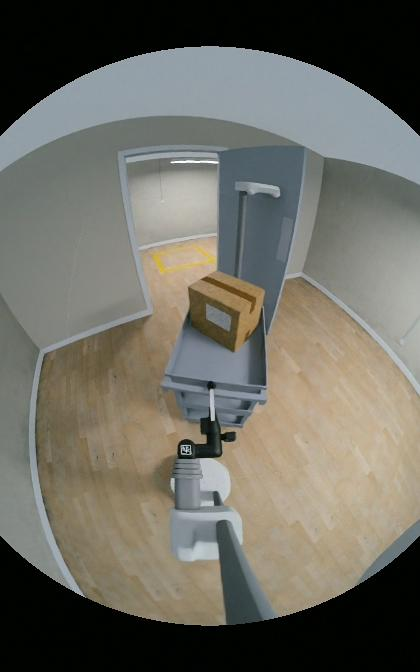

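>>> move:
  blocking: false
  r2: {"base":{"translate_m":0.0,"strafe_m":-0.23},"pace":"slow"}

>>> wait:
  seconds: 6

>>> move:
  blocking: false
  r2: {"base":{"rotate_rad":0.18},"pace":"slow"}

>>> wait:
  seconds: 4

>>> move:
  blocking: false
  r2: {"base":{"translate_m":0.0,"strafe_m":-0.22},"pace":"slow"}

>>> wait:
  seconds: 6

>>> move:
  blocking: false
  r2: {"base":{"rotate_rad":0.18},"pace":"slow"}

>>> wait:
  seconds: 4

>>> wait:
  seconds: 0.2
  cameras: ["r1_head_right_camera","r2_head_camera","r2_head_right_camera"]

Scene clock: 569.50 s.
move: r2 moving
r1: as last shown
r1.lidar_m: 4.96 2.80 0.25 - 0.25 0.25 0.52 1.24 1.23 2.76 0.54 0.52
r1.motor_effort: lift_m=+20(20) arm_m=+4(5) wheel_0=-2(3) wheel_1=+0(0) wheel_2=+1(1)
r1.servo_current: wrist_yaw_rad=46(59) wrist_pitch_rad=39(52) wrist_roll_rad=39(59) gripper_m=46(46)
r1.wrist_depth_mm: 136 138 - 469 278 196 - / 112 139 - 473 278 198 - / 116 139 260 484 283 189 - / 136 157 - 480 282 190 - / 1983 - - 488 285 190 160 / 1182 1205 193 496 191 191 - / 831 750 741 142 266 174 -
r2.base_odometry: x=-0.517 y=-2.384 heading=-2.446
r2.turned_by_wheels: +0.000
r2.turned_by_imu: +0.001
r2.base_tilt: forward=-0.7 right=+0.0
r2.lidar_m: 0.41 0.46 2.19 1.73 1.71 1.86 2.89 3.73 3.88 3.08 3.04 0.41
r2.base_status: translate_m moving; strafe_m moving
r2.joint_positions: lift_m=+0.688 arm_m=+0.000 wrist_yaw_rad=+0.001 wrist_pitch_rad=+0.002 wrist_roll_rad=+1.569 gripper_m=-0.019
r2.joint_status: not commanded
r2.measured_speeds: translate_m=+0.000 strafe_m=-0.056 rotate_rad=+0.002 lift_m=+0.000 arm_m=+0.000 wrist_yaw_rad=+0.001 wrist_pitch_rad=+0.000 wrist_roll_rad=+0.000
r2.motor_effort: lift_m=+21(21) arm_m=-4(5) wheel_0=+11(11) wheel_1=-6(9) wheel_2=+0(7)
r2.servo_current: wrist_yaw_rad=39(46) wrist_pitch_rad=39(46) wrist_roll_rad=39(52) gripper_m=65(65)
r2.hand_pose: x=+0.4594 y=-0.0872 z=+0.8653 quat_wxyz=(+0.708, +0.706, +0.001, -0.001) (m; r2's base frame)
r2.wrist_depth_mm: - - 1229 145 200 - - / - 554 504 150 206 778 - / - 445 442 154 213 - - / - - 500 159 221 - - / - - 585 166 229 - - / - - 187 172 180 1708 - / - 142 - - - - 488
pictures: none

Scene clock: 572.43 s.
earlier move: r2 done
r1.base_odometry: x=-1.530 y=+1.560 heading=+2.925
r1.turned_by_wheels: +0.000
r1.turned_by_imu: +0.000
r1.base_tilt: forward=-1.6 right=+1.2
r1.lidar_m: 4.94 2.80 0.25 - 0.25 0.25 0.53 1.25 1.23 2.76 0.51 0.44
r1.base_status: not commanded
r1.joint_positions: lift_m=+0.127 arm_m=+0.000 wrist_yaw_rad=+3.092 wrist_pitch_rad=+0.002 wrist_roll_rad=+0.000 gripper_m=+0.056
r1.joint_status: not commanded
r1.measured_speeds: all 0
r1.motor_effort: lift_m=+20(20) arm_m=+4(5) wheel_0=-3(3) wheel_1=+0(1) wheel_2=+0(1)
r1.servo_current: wrist_yaw_rad=52(72) wrist_pitch_rad=46(52) wrist_roll_rad=59(72) gripper_m=39(52)
r1.hand_pose: x=-0.1129 y=+0.1016 z=+0.3046 quat_wxyz=(+0.025, -0.001, +0.000, +1.000) (m; r1's base frame)
r1.wrist_depth_mm: 136 138 - 473 278 196 - / 112 139 - 477 281 197 - / 116 139 260 477 282 189 - / 137 157 - 488 283 190 - / 1983 - - 488 286 190 159 / 1182 1229 193 492 191 190 - / 842 750 750 142 266 173 -
r2.base_odometry: x=-0.655 y=-2.218 heading=-2.446
r2.turned_by_wheels: +0.000
r2.turned_by_imu: +0.000
r2.base_tilt: forward=-0.7 right=+0.1
r2.lidar_m: 0.38 0.40 2.38 1.91 1.91 2.10 3.24 3.62 3.57 2.87 2.84 0.45
r2.base_status: done
r2.joint_positions: lift_m=+0.688 arm_m=+0.000 wrist_yaw_rad=+0.003 wrist_pitch_rad=+0.002 wrist_roll_rad=+1.569 gripper_m=-0.019
r2.joint_status: not commanded
r2.measured_speeds: all 0
r2.motor_effort: lift_m=+21(21) arm_m=-4(5) wheel_0=+6(16) wheel_1=-4(9) wheel_2=+0(7)
r2.servo_current: wrist_yaw_rad=52(59) wrist_pitch_rad=46(46) wrist_roll_rad=46(59) gripper_m=59(65)
r2.hand_pose: x=+0.4596 y=-0.0866 z=+0.8653 quat_wxyz=(+0.708, +0.706, +0.002, +0.000) (m; r2's base frame)
r2.wrist_depth_mm: - - - 183 244 1661 1182 / - - 1336 181 243 - - / - 1229 574 179 240 798 - / - 508 469 178 236 842 - / - - 504 176 235 - - / - - 187 174 180 - - / - 1921 591 - 231 - -
wait: 2.93 of 6 s (r2 has come to rest)
pictures: none

Scene clock: 572.93 s.
move: r2 moving
r1: as last shown
r1.lidar_m: 4.96 2.80 0.25 - 0.25 0.25 0.49 1.26 1.22 2.78 0.51 0.42
r1.motor_effort: lift_m=+20(20) arm_m=+4(5) wheel_0=-3(3) wheel_1=-1(1) wheel_2=+0(1)
r1.servo_current: wrist_yaw_rad=59(59) wrist_pitch_rad=33(46) wrist_roll_rad=39(59) gripper_m=39(46)
r1.wrist_depth_mm: 136 138 - 466 279 196 - / 112 139 - 473 279 197 - / 116 139 260 477 282 189 - / 136 157 - 480 285 190 - / - - - 488 285 190 159 / 1182 1205 194 496 191 190 - / 842 750 750 143 267 173 -
r2.base_odometry: x=-0.655 y=-2.218 heading=-2.327
r2.turned_by_wheels: +0.119
r2.turned_by_imu: +0.115
r2.base_tilt: forward=-0.7 right=+0.1
r2.lidar_m: 0.40 0.45 2.24 1.92 1.91 2.24 3.65 3.66 3.34 2.84 2.82 0.42
r2.base_status: rotate_rad moving
r2.joint_positions: lift_m=+0.688 arm_m=+0.000 wrist_yaw_rad=-0.008 wrist_pitch_rad=+0.002 wrist_roll_rad=+1.569 gripper_m=-0.019
r2.joint_status: not commanded
r2.measured_speeds: translate_m=+0.001 strafe_m=-0.001 rotate_rad=+0.375 lift_m=+0.000 arm_m=+0.000 wrist_yaw_rad=+0.000 wrist_pitch_rad=+0.000 wrist_roll_rad=+0.000
r2.motor_effort: lift_m=+21(21) arm_m=-4(4) wheel_0=-10(12) wheel_1=-6(9) wheel_2=-10(16)
r2.servo_current: wrist_yaw_rad=59(59) wrist_pitch_rad=39(46) wrist_roll_rad=52(59) gripper_m=59(72)
r2.hand_pose: x=+0.4586 y=-0.0897 z=+0.8653 quat_wxyz=(+0.708, +0.706, -0.002, -0.004) (m; r2's base frame)
r2.wrist_depth_mm: - - 1255 164 223 - - / - 1281 615 166 224 768 - / - 521 480 168 228 - - / - - 477 169 231 - - / - - 530 172 233 842 - / - - 187 174 182 - - / - 141 - - 238 - 500
pictures: none

Scene clock: 573.57 s.
earlier move: r2 done
r1.base_odometry: x=-1.530 y=+1.560 heading=+2.925
r1.turned_by_wheels: +0.000
r1.turned_by_imu: +0.000
r1.base_tilt: forward=-1.6 right=+1.2
r1.lidar_m: 4.96 2.78 0.25 - 0.25 0.25 0.52 1.28 1.23 2.79 0.50 0.46
r1.base_status: not commanded
r1.joint_positions: lift_m=+0.127 arm_m=+0.000 wrist_yaw_rad=+3.092 wrist_pitch_rad=+0.002 wrist_roll_rad=+0.000 gripper_m=+0.056
r1.joint_status: not commanded
r1.measured_speeds: all 0
r1.motor_effort: lift_m=+20(20) arm_m=+4(5) wheel_0=-3(3) wheel_1=+0(1) wheel_2=+1(1)
r1.servo_current: wrist_yaw_rad=52(59) wrist_pitch_rad=39(46) wrist_roll_rad=59(59) gripper_m=46(46)
r1.hand_pose: x=-0.1129 y=+0.1016 z=+0.3046 quat_wxyz=(+0.025, -0.001, +0.000, +1.000) (m; r1's base frame)
r1.wrist_depth_mm: 136 138 - 473 277 195 - / 112 139 - 473 281 196 - / 116 139 262 480 281 189 - / 136 157 - 480 285 190 - / 1983 - - 488 286 191 159 / 1205 1160 194 496 191 190 - / 842 750 750 143 267 173 -
r2.base_odometry: x=-0.655 y=-2.218 heading=-2.267
r2.turned_by_wheels: +0.060
r2.turned_by_imu: +0.059
r2.base_tilt: forward=-0.6 right=+0.1
r2.lidar_m: 0.39 0.45 2.19 1.91 1.91 2.29 3.66 3.65 3.24 2.84 2.84 0.41
r2.base_status: done
r2.joint_positions: lift_m=+0.688 arm_m=+0.000 wrist_yaw_rad=-0.003 wrist_pitch_rad=+0.002 wrist_roll_rad=+1.569 gripper_m=-0.019
r2.joint_status: not commanded
r2.measured_speeds: all 0
r2.motor_effort: lift_m=+21(21) arm_m=-4(4) wheel_0=-4(12) wheel_1=-4(9) wheel_2=-7(16)
r2.servo_current: wrist_yaw_rad=39(65) wrist_pitch_rad=46(46) wrist_roll_rad=39(59) gripper_m=59(72)
r2.hand_pose: x=+0.4591 y=-0.0883 z=+0.8653 quat_wxyz=(+0.708, +0.706, +0.000, -0.002) (m; r2's base frame)
r2.wrist_depth_mm: - - - 150 206 1098 - / - 574 539 155 211 768 - / - 469 449 158 218 - - / - - 492 163 224 - - / - - 569 168 230 - - / - - 186 172 181 - - / - 123 - - - - 480
wait: 0.63 of 4 s (r2 has come to rest)
pictures: none

Scene clock: 574.07 s.
move: r2 moving
r1: as last shown
r1.base_tilt: forward=-1.6 right=+1.3
r1.lidar_m: 4.96 2.78 0.25 - 0.25 0.25 0.51 1.24 1.23 2.78 0.51 0.45
r1.motor_effort: lift_m=+20(20) arm_m=+4(5) wheel_0=-3(3) wheel_1=+0(0) wheel_2=+0(1)
r1.servo_current: wrist_yaw_rad=65(65) wrist_pitch_rad=33(46) wrist_roll_rad=46(65) gripper_m=46(46)
r1.wrist_depth_mm: 136 138 - 469 278 195 - / 112 139 - 477 281 197 - / 116 139 260 480 282 189 - / 136 157 - 480 285 190 - / 1983 - - 492 285 191 159 / 1205 1205 194 500 191 191 - / 842 750 759 143 267 173 -
r2.base_odometry: x=-0.666 y=-2.209 heading=-2.267
r2.turned_by_wheels: +0.000
r2.turned_by_imu: +0.001
r2.base_tilt: forward=-0.7 right=+0.0
r2.lidar_m: 0.41 0.45 2.19 1.93 1.93 2.31 3.65 3.65 3.19 2.82 2.83 0.42
r2.base_status: translate_m moving; strafe_m moving
r2.joint_positions: lift_m=+0.688 arm_m=+0.000 wrist_yaw_rad=-0.001 wrist_pitch_rad=+0.002 wrist_roll_rad=+1.569 gripper_m=-0.019
r2.joint_status: not commanded
r2.measured_speeds: translate_m=+0.000 strafe_m=-0.056 rotate_rad=+0.002 lift_m=+0.000 arm_m=+0.000 wrist_yaw_rad=+0.015 wrist_pitch_rad=+0.000 wrist_roll_rad=+0.000
r2.motor_effort: lift_m=+21(21) arm_m=-4(4) wheel_0=+10(11) wheel_1=-9(9) wheel_2=+1(7)
r2.servo_current: wrist_yaw_rad=52(52) wrist_pitch_rad=39(46) wrist_roll_rad=46(52) gripper_m=59(65)
r2.hand_pose: x=+0.4592 y=-0.0878 z=+0.8653 quat_wxyz=(+0.708, +0.706, +0.000, -0.001) (m; r2's base frame)
r2.wrist_depth_mm: - - - 148 204 1060 - / - 559 525 153 210 768 - / - 466 445 156 216 - - / - - 492 162 224 - - / - - 574 167 230 - - / - - 186 172 180 1756 - / - 124 - - - - 480
pictures: none

Scene clock: 576.90 s.
earlier move: r2 done
r1.base_odometry: x=-1.530 y=+1.560 heading=+2.925
r1.turned_by_wheels: +0.000
r1.turned_by_imu: +0.000
r1.base_tilt: forward=-1.6 right=+1.3
r1.lidar_m: 0.79 2.81 0.25 - 0.25 0.25 0.51 1.25 1.20 2.78 0.48 0.37
r1.base_status: not commanded
r1.joint_positions: lift_m=+0.127 arm_m=+0.000 wrist_yaw_rad=+3.092 wrist_pitch_rad=+0.002 wrist_roll_rad=+0.000 gripper_m=+0.056
r1.joint_status: not commanded
r1.measured_speeds: all 0
r1.motor_effort: lift_m=+20(20) arm_m=+4(5) wheel_0=-3(3) wheel_1=+0(0) wheel_2=+0(1)
r1.servo_current: wrist_yaw_rad=46(72) wrist_pitch_rad=46(52) wrist_roll_rad=59(65) gripper_m=39(52)
r1.hand_pose: x=-0.1129 y=+0.1016 z=+0.3046 quat_wxyz=(+0.025, -0.001, +0.000, +1.000) (m; r1's base frame)
r1.wrist_depth_mm: 136 138 - 469 278 196 - / 112 139 - 477 279 197 - / 116 139 260 480 282 189 - / 136 157 - 480 283 190 - / 1921 - - 488 283 190 159 / 1182 1205 194 496 191 190 - / 854 750 768 143 267 173 -
r2.base_odometry: x=-0.824 y=-2.077 heading=-2.267
r2.turned_by_wheels: +0.000
r2.turned_by_imu: +0.001
r2.base_tilt: forward=-0.7 right=+0.1
r2.lidar_m: 0.37 0.43 2.39 2.12 2.13 2.57 3.62 3.62 2.96 2.62 2.63 0.43
r2.base_status: done
r2.joint_positions: lift_m=+0.688 arm_m=+0.000 wrist_yaw_rad=+0.001 wrist_pitch_rad=+0.002 wrist_roll_rad=+1.569 gripper_m=-0.019
r2.joint_status: not commanded
r2.measured_speeds: all 0
r2.motor_effort: lift_m=+21(21) arm_m=-4(5) wheel_0=+6(16) wheel_1=-4(9) wheel_2=+0(7)
r2.servo_current: wrist_yaw_rad=52(59) wrist_pitch_rad=33(46) wrist_roll_rad=46(59) gripper_m=59(72)
r2.hand_pose: x=+0.4595 y=-0.0870 z=+0.8653 quat_wxyz=(+0.708, +0.706, +0.001, +0.000) (m; r2's base frame)
r2.wrist_depth_mm: - - - 175 236 - - / - - - 176 236 1060 - / - 1281 569 175 236 - - / - 1255 469 175 235 - - / - - 512 174 235 - - / - - 186 175 180 - - / - 140 - - 235 - -
wait: 2.83 of 6 s (r2 has come to rest)
pictures: none

Scene clock: 577.40 s.
move: r2 moving
r1: as last shown
r1.lidar_m: 4.95 2.79 0.25 - 0.25 0.25 0.50 1.26 1.25 2.76 0.46 0.38
r1.motor_effort: lift_m=+20(20) arm_m=+4(4) wheel_0=-3(3) wheel_1=+0(0) wheel_2=+0(1)
r1.servo_current: wrist_yaw_rad=39(59) wrist_pitch_rad=52(52) wrist_roll_rad=59(59) gripper_m=39(46)
r1.wrist_depth_mm: 136 138 - 469 278 196 - / 112 138 - 477 281 196 - / 116 139 259 480 281 189 - / 136 157 - 480 283 190 - / 1921 - - 488 283 191 159 / 1182 1205 194 492 190 190 - / 842 750 759 143 267 173 -
r2.base_odometry: x=-0.824 y=-2.077 heading=-2.149
r2.turned_by_wheels: +0.118
r2.turned_by_imu: +0.115
r2.base_tilt: forward=-0.7 right=+0.1
r2.lidar_m: 0.41 0.43 2.26 2.12 2.16 2.74 3.61 3.67 2.84 2.63 2.69 0.42
r2.base_status: rotate_rad moving
r2.joint_positions: lift_m=+0.688 arm_m=+0.000 wrist_yaw_rad=-0.007 wrist_pitch_rad=+0.002 wrist_roll_rad=+1.569 gripper_m=-0.019
r2.joint_status: not commanded
r2.measured_speeds: translate_m=+0.001 strafe_m=-0.002 rotate_rad=+0.375 lift_m=+0.000 arm_m=+0.000 wrist_yaw_rad=+0.000 wrist_pitch_rad=+0.000 wrist_roll_rad=+0.000
r2.motor_effort: lift_m=+21(21) arm_m=-4(4) wheel_0=-7(13) wheel_1=-7(9) wheel_2=-12(14)
r2.servo_current: wrist_yaw_rad=46(59) wrist_pitch_rad=39(46) wrist_roll_rad=52(52) gripper_m=52(65)
r2.hand_pose: x=+0.4587 y=-0.0894 z=+0.8653 quat_wxyz=(+0.708, +0.706, -0.002, -0.003) (m; r2's base frame)
r2.wrist_depth_mm: - - 1138 162 220 1060 - / 1366 - 603 164 223 768 - / - 535 473 167 226 - - / - - 480 169 229 - - / - - 539 171 233 - - / - - 186 174 180 - - / - 123 - - 238 - 500
pictures: none

Scene clock: 578.03 s.
earlier move: r2 done
r1.base_odometry: x=-1.530 y=+1.560 heading=+2.925
r1.turned_by_wheels: +0.000
r1.turned_by_imu: +0.000
r1.base_tilt: forward=-1.6 right=+1.3
r1.lidar_m: 4.94 2.77 0.25 - 0.25 0.25 0.54 1.27 1.21 2.76 0.46 0.39
r1.base_status: not commanded
r1.joint_positions: lift_m=+0.127 arm_m=+0.000 wrist_yaw_rad=+3.092 wrist_pitch_rad=+0.002 wrist_roll_rad=+0.000 gripper_m=+0.056
r1.joint_status: not commanded
r1.measured_speeds: all 0
r1.motor_effort: lift_m=+20(20) arm_m=+4(5) wheel_0=-3(3) wheel_1=+0(0) wheel_2=+0(1)
r1.servo_current: wrist_yaw_rad=33(59) wrist_pitch_rad=39(52) wrist_roll_rad=46(59) gripper_m=39(46)
r1.hand_pose: x=-0.1129 y=+0.1016 z=+0.3046 quat_wxyz=(+0.025, -0.001, +0.000, +1.000) (m; r1's base frame)
r1.wrist_depth_mm: 136 138 - 469 278 196 - / 112 139 - 473 281 197 - / 116 139 260 480 282 189 - / 136 157 - 484 283 190 - / 1921 - - 488 283 190 159 / 1182 1182 194 496 191 190 - / 854 759 759 143 266 173 -
r2.base_odometry: x=-0.824 y=-2.077 heading=-2.088
r2.turned_by_wheels: +0.060
r2.turned_by_imu: +0.059
r2.base_tilt: forward=-0.7 right=+0.0
r2.lidar_m: 0.41 0.47 2.24 2.11 2.20 2.92 3.68 3.73 2.77 2.62 2.71 0.41
r2.base_status: done
r2.joint_positions: lift_m=+0.688 arm_m=+0.000 wrist_yaw_rad=-0.003 wrist_pitch_rad=+0.002 wrist_roll_rad=+1.569 gripper_m=-0.019
r2.joint_status: not commanded
r2.measured_speeds: all 0
r2.motor_effort: lift_m=+21(21) arm_m=-4(5) wheel_0=-3(13) wheel_1=-5(9) wheel_2=-9(14)
r2.servo_current: wrist_yaw_rad=52(59) wrist_pitch_rad=33(46) wrist_roll_rad=46(65) gripper_m=59(72)
r2.hand_pose: x=+0.4591 y=-0.0883 z=+0.8653 quat_wxyz=(+0.708, +0.706, +0.000, -0.002) (m; r2's base frame)
r2.wrist_depth_mm: - - - 145 202 - - / 1921 539 512 151 208 788 - / - 455 445 155 214 - - / - 1921 500 160 222 - - / - - 591 167 230 - - / - - 181 171 181 1661 - / - 124 - - - - 477
wait: 0.63 of 4 s (r2 has come to rest)
pictures: none

Scene clock: 578.23 s.
r1.base_odometry: x=-1.530 y=+1.560 heading=+2.925
r1.turned_by_wheels: +0.000
r1.turned_by_imu: +0.000
r1.base_tilt: forward=-1.6 right=+1.2
r1.lidar_m: 4.96 2.82 0.25 - 0.25 0.25 0.52 1.25 1.21 2.78 0.46 0.39
r1.base_status: not commanded
r1.joint_positions: lift_m=+0.127 arm_m=+0.000 wrist_yaw_rad=+3.092 wrist_pitch_rad=+0.002 wrist_roll_rad=+0.000 gripper_m=+0.056
r1.joint_status: not commanded
r1.measured_speeds: all 0
r1.motor_effort: lift_m=+20(20) arm_m=+4(5) wheel_0=-2(3) wheel_1=+0(0) wheel_2=+0(1)
r1.servo_current: wrist_yaw_rad=46(59) wrist_pitch_rad=46(52) wrist_roll_rad=59(59) gripper_m=26(46)
r1.hand_pose: x=-0.1129 y=+0.1016 z=+0.3046 quat_wxyz=(+0.025, -0.001, +0.000, +1.000) (m; r1's base frame)
r1.wrist_depth_mm: 136 138 - 469 278 196 - / 112 139 - 473 278 197 - / 116 139 262 480 282 189 - / 137 156 - 484 283 190 - / 1921 - - 488 283 190 159 / 1205 1182 194 492 191 190 - / 854 750 759 143 266 174 -
r2.base_odometry: x=-0.824 y=-2.077 heading=-2.088
r2.turned_by_wheels: +0.000
r2.turned_by_imu: +0.000
r2.base_tilt: forward=-0.7 right=+0.1
r2.lidar_m: 0.42 0.50 2.22 2.11 2.20 2.95 3.67 3.74 2.75 2.62 2.72 0.42
r2.base_status: done
r2.joint_positions: lift_m=+0.688 arm_m=+0.000 wrist_yaw_rad=-0.003 wrist_pitch_rad=+0.002 wrist_roll_rad=+1.569 gripper_m=-0.019
r2.joint_status: not commanded
r2.measured_speeds: all 0
r2.motor_effort: lift_m=+21(21) arm_m=-4(5) wheel_0=-3(13) wheel_1=-5(9) wheel_2=-9(14)
r2.servo_current: wrist_yaw_rad=39(59) wrist_pitch_rad=33(46) wrist_roll_rad=59(65) gripper_m=52(72)
r2.hand_pose: x=+0.4591 y=-0.0883 z=+0.8653 quat_wxyz=(+0.708, +0.706, +0.000, -0.002) (m; r2's base frame)
r2.wrist_depth_mm: - - - 145 201 - - / 1983 539 512 151 208 778 - / - 459 445 155 214 - - / - 1921 500 160 222 - - / - - 580 167 229 - - / - - 181 172 182 1708 - / - 124 - - - - 473
wait: 0.20 s; no rest
pictures: r1_head_right_camera, r2_head_camera, r2_head_right_camera
Images, in order (width x height): r1_head_right_camera 420x672, r2_head_camera 420x560, r2_head_right_camera 420x672.

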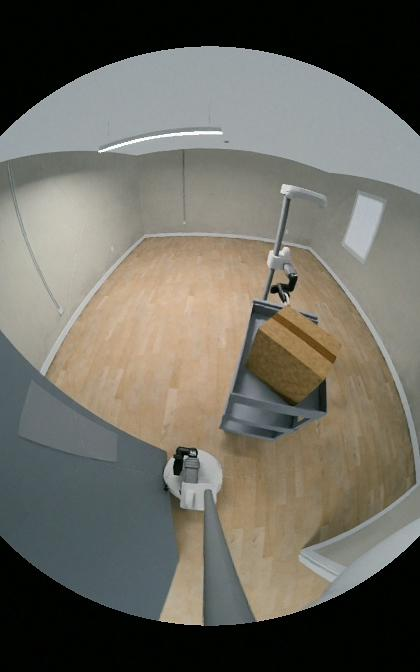

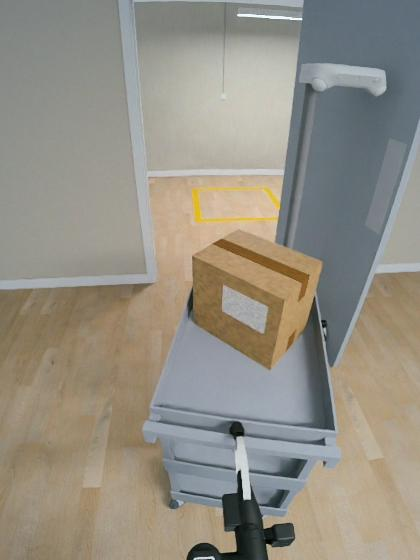

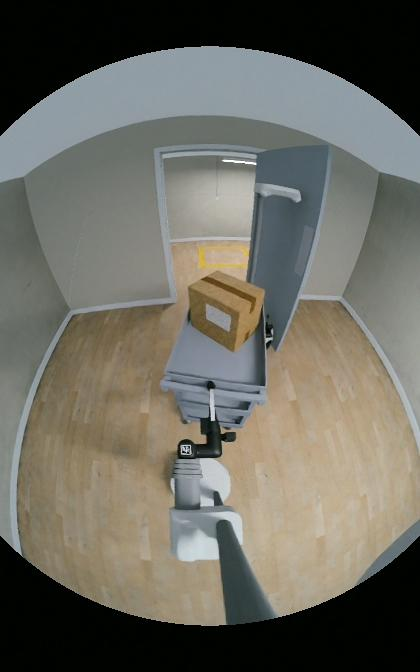

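>>> move:
  r2: {"base":{"translate_m":0.3,"strafe_m":0.04},"pace":"slow","contact_limits":{"translate_m":0.4}}
  blocking: false

>>> wait:
  seconds: 6
  cameras: ["r2_head_camera","r1_head_left_camera","r1_head_right_camera"]

Scene clock: 603.63 s.
move: r2 moving
r1: as last shown
r1.base_tilt: forward=-1.6 right=+1.3
r1.lidar_m: 4.96 2.79 0.25 - 0.25 0.25 0.52 1.26 1.22 2.77 0.47 0.38
r1.motor_effort: lift_m=+20(20) arm_m=+4(5) wheel_0=-3(3) wheel_1=+0(0) wheel_2=+0(1)
r1.servo_current: wrist_yaw_rad=52(72) wrist_pitch_rad=52(52) wrist_roll_rad=46(72) gripper_m=39(46)
r1.wrist_depth_mm: 136 138 - 469 279 196 - / 112 139 - 473 281 198 - / 116 139 260 477 283 190 - / 136 157 - 484 283 190 - / 1983 - - 492 285 190 159 / 1182 1229 193 496 190 190 - / 842 750 768 143 266 173 -
r2.base_odometry: x=-0.828 y=-2.088 heading=-2.088
r2.turned_by_wheels: +0.000
r2.turned_by_imu: +0.000
r2.base_tilt: forward=-0.7 right=+0.1
r2.lidar_m: 0.38 0.47 2.21 2.13 2.20 2.94 3.68 3.72 2.77 2.59 2.71 0.40
r2.base_status: translate_m moving; strafe_m moving
r2.joint_positions: lift_m=+0.688 arm_m=+0.000 wrist_yaw_rad=-0.003 wrist_pitch_rad=+0.002 wrist_roll_rad=+1.569 gripper_m=-0.019
r2.joint_status: not commanded
r2.measured_speeds: translate_m=+0.048 strafe_m=+0.006 rotate_rad=-0.001 lift_m=+0.000 arm_m=+0.000 wrist_yaw_rad=+0.000 wrist_pitch_rad=+0.000 wrist_roll_rad=+0.000
r2.motor_effort: lift_m=+21(21) arm_m=-2(4) wheel_0=+7(8) wheel_1=+6(8) wheel_2=-14(14)
r2.servo_current: wrist_yaw_rad=39(59) wrist_pitch_rad=39(46) wrist_roll_rad=52(52) gripper_m=65(65)
r2.contact_limits: translate_m 0.4
r2.hand_pose: x=+0.4590 y=-0.0883 z=+0.8653 quat_wxyz=(+0.708, +0.706, +0.000, -0.002) (m; r2's base frame)
r2.wrist_depth_mm: - - - 144 199 - - / 1983 554 504 149 206 778 - / - 459 445 154 213 - - / - - 504 159 221 - - / - - 585 166 230 - - / - - 181 171 181 1708 - / - 124 - - - - 488
pictures: none

Scene clock: 607.43 s.
earlier move: r2 done
r1.base_odometry: x=-1.530 y=+1.560 heading=+2.925
r1.turned_by_wheels: +0.000
r1.turned_by_imu: +0.000
r1.base_tilt: forward=-1.6 right=+1.3
r1.lidar_m: 0.25 2.83 0.25 - 0.25 0.25 0.54 1.25 1.22 0.25 0.25 0.25
r1.base_status: not commanded
r1.joint_positions: lift_m=+0.127 arm_m=+0.000 wrist_yaw_rad=+3.092 wrist_pitch_rad=+0.002 wrist_roll_rad=+0.000 gripper_m=+0.056
r1.joint_status: not commanded
r1.measured_speeds: all 0
r1.motor_effort: lift_m=+20(20) arm_m=+4(5) wheel_0=-3(3) wheel_1=+0(1) wheel_2=+0(1)
r1.servo_current: wrist_yaw_rad=52(78) wrist_pitch_rad=46(52) wrist_roll_rad=39(72) gripper_m=46(46)
r1.hand_pose: x=-0.1129 y=+0.1016 z=+0.3046 quat_wxyz=(+0.025, -0.001, +0.000, +1.000) (m; r1's base frame)
r1.wrist_depth_mm: 136 138 - 469 278 196 - / 112 139 - 480 281 197 - / 116 139 260 477 282 189 - / 137 157 - 484 283 190 - / 1983 - - 484 285 190 159 / 1160 1182 193 492 191 190 - / 854 750 768 143 267 173 -
r2.base_odometry: x=-0.937 y=-2.357 heading=-2.089
r2.turned_by_wheels: +0.000
r2.turned_by_imu: -0.001
r2.base_tilt: forward=-0.6 right=+0.0
r2.lidar_m: 0.46 1.99 2.21 2.08 2.17 2.85 3.98 3.92 2.80 2.65 2.70 0.34
r2.base_status: done
r2.joint_positions: lift_m=+0.688 arm_m=+0.000 wrist_yaw_rad=-0.003 wrist_pitch_rad=+0.002 wrist_roll_rad=+1.569 gripper_m=-0.019
r2.joint_status: not commanded
r2.measured_speeds: all 0
r2.motor_effort: lift_m=+21(21) arm_m=+4(4) wheel_0=+2(8) wheel_1=+3(8) wheel_2=-9(15)
r2.servo_current: wrist_yaw_rad=46(65) wrist_pitch_rad=46(46) wrist_roll_rad=52(65) gripper_m=52(72)
r2.contact_limits: translate_m 0.4
r2.hand_pose: x=+0.4590 y=-0.0883 z=+0.8653 quat_wxyz=(+0.708, +0.706, +0.000, -0.002) (m; r2's base frame)
r2.wrist_depth_mm: - 353 353 - 135 - - / 1008 459 439 - 153 - - / - - 585 - 172 - - / - - - 113 194 559 - / - - - 131 224 1618 492 / - - 183 154 176 1499 1182 / - 123 - - 357 - 373
wait: 3.80 of 6 s (r2 has come to rest)
pictures: r1_head_left_camera, r1_head_right_camera, r2_head_camera
Images, in order (width x height): r1_head_left_camera 420x672, r1_head_right_camera 420x672, r2_head_camera 420x560.

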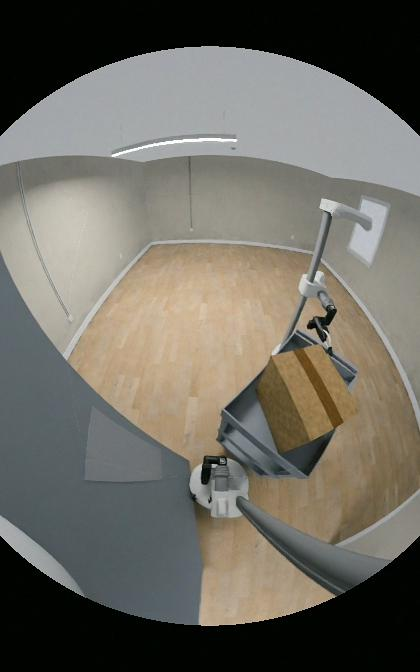

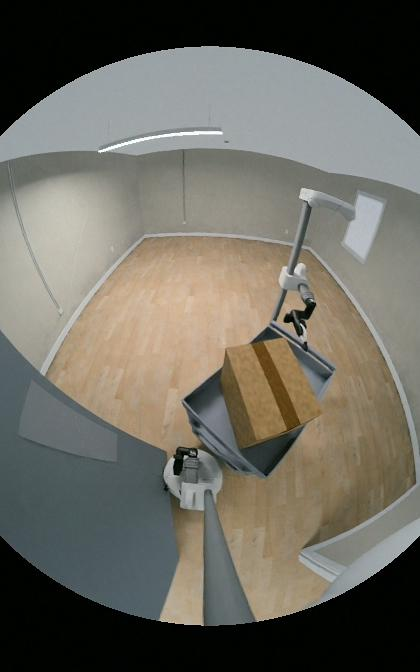

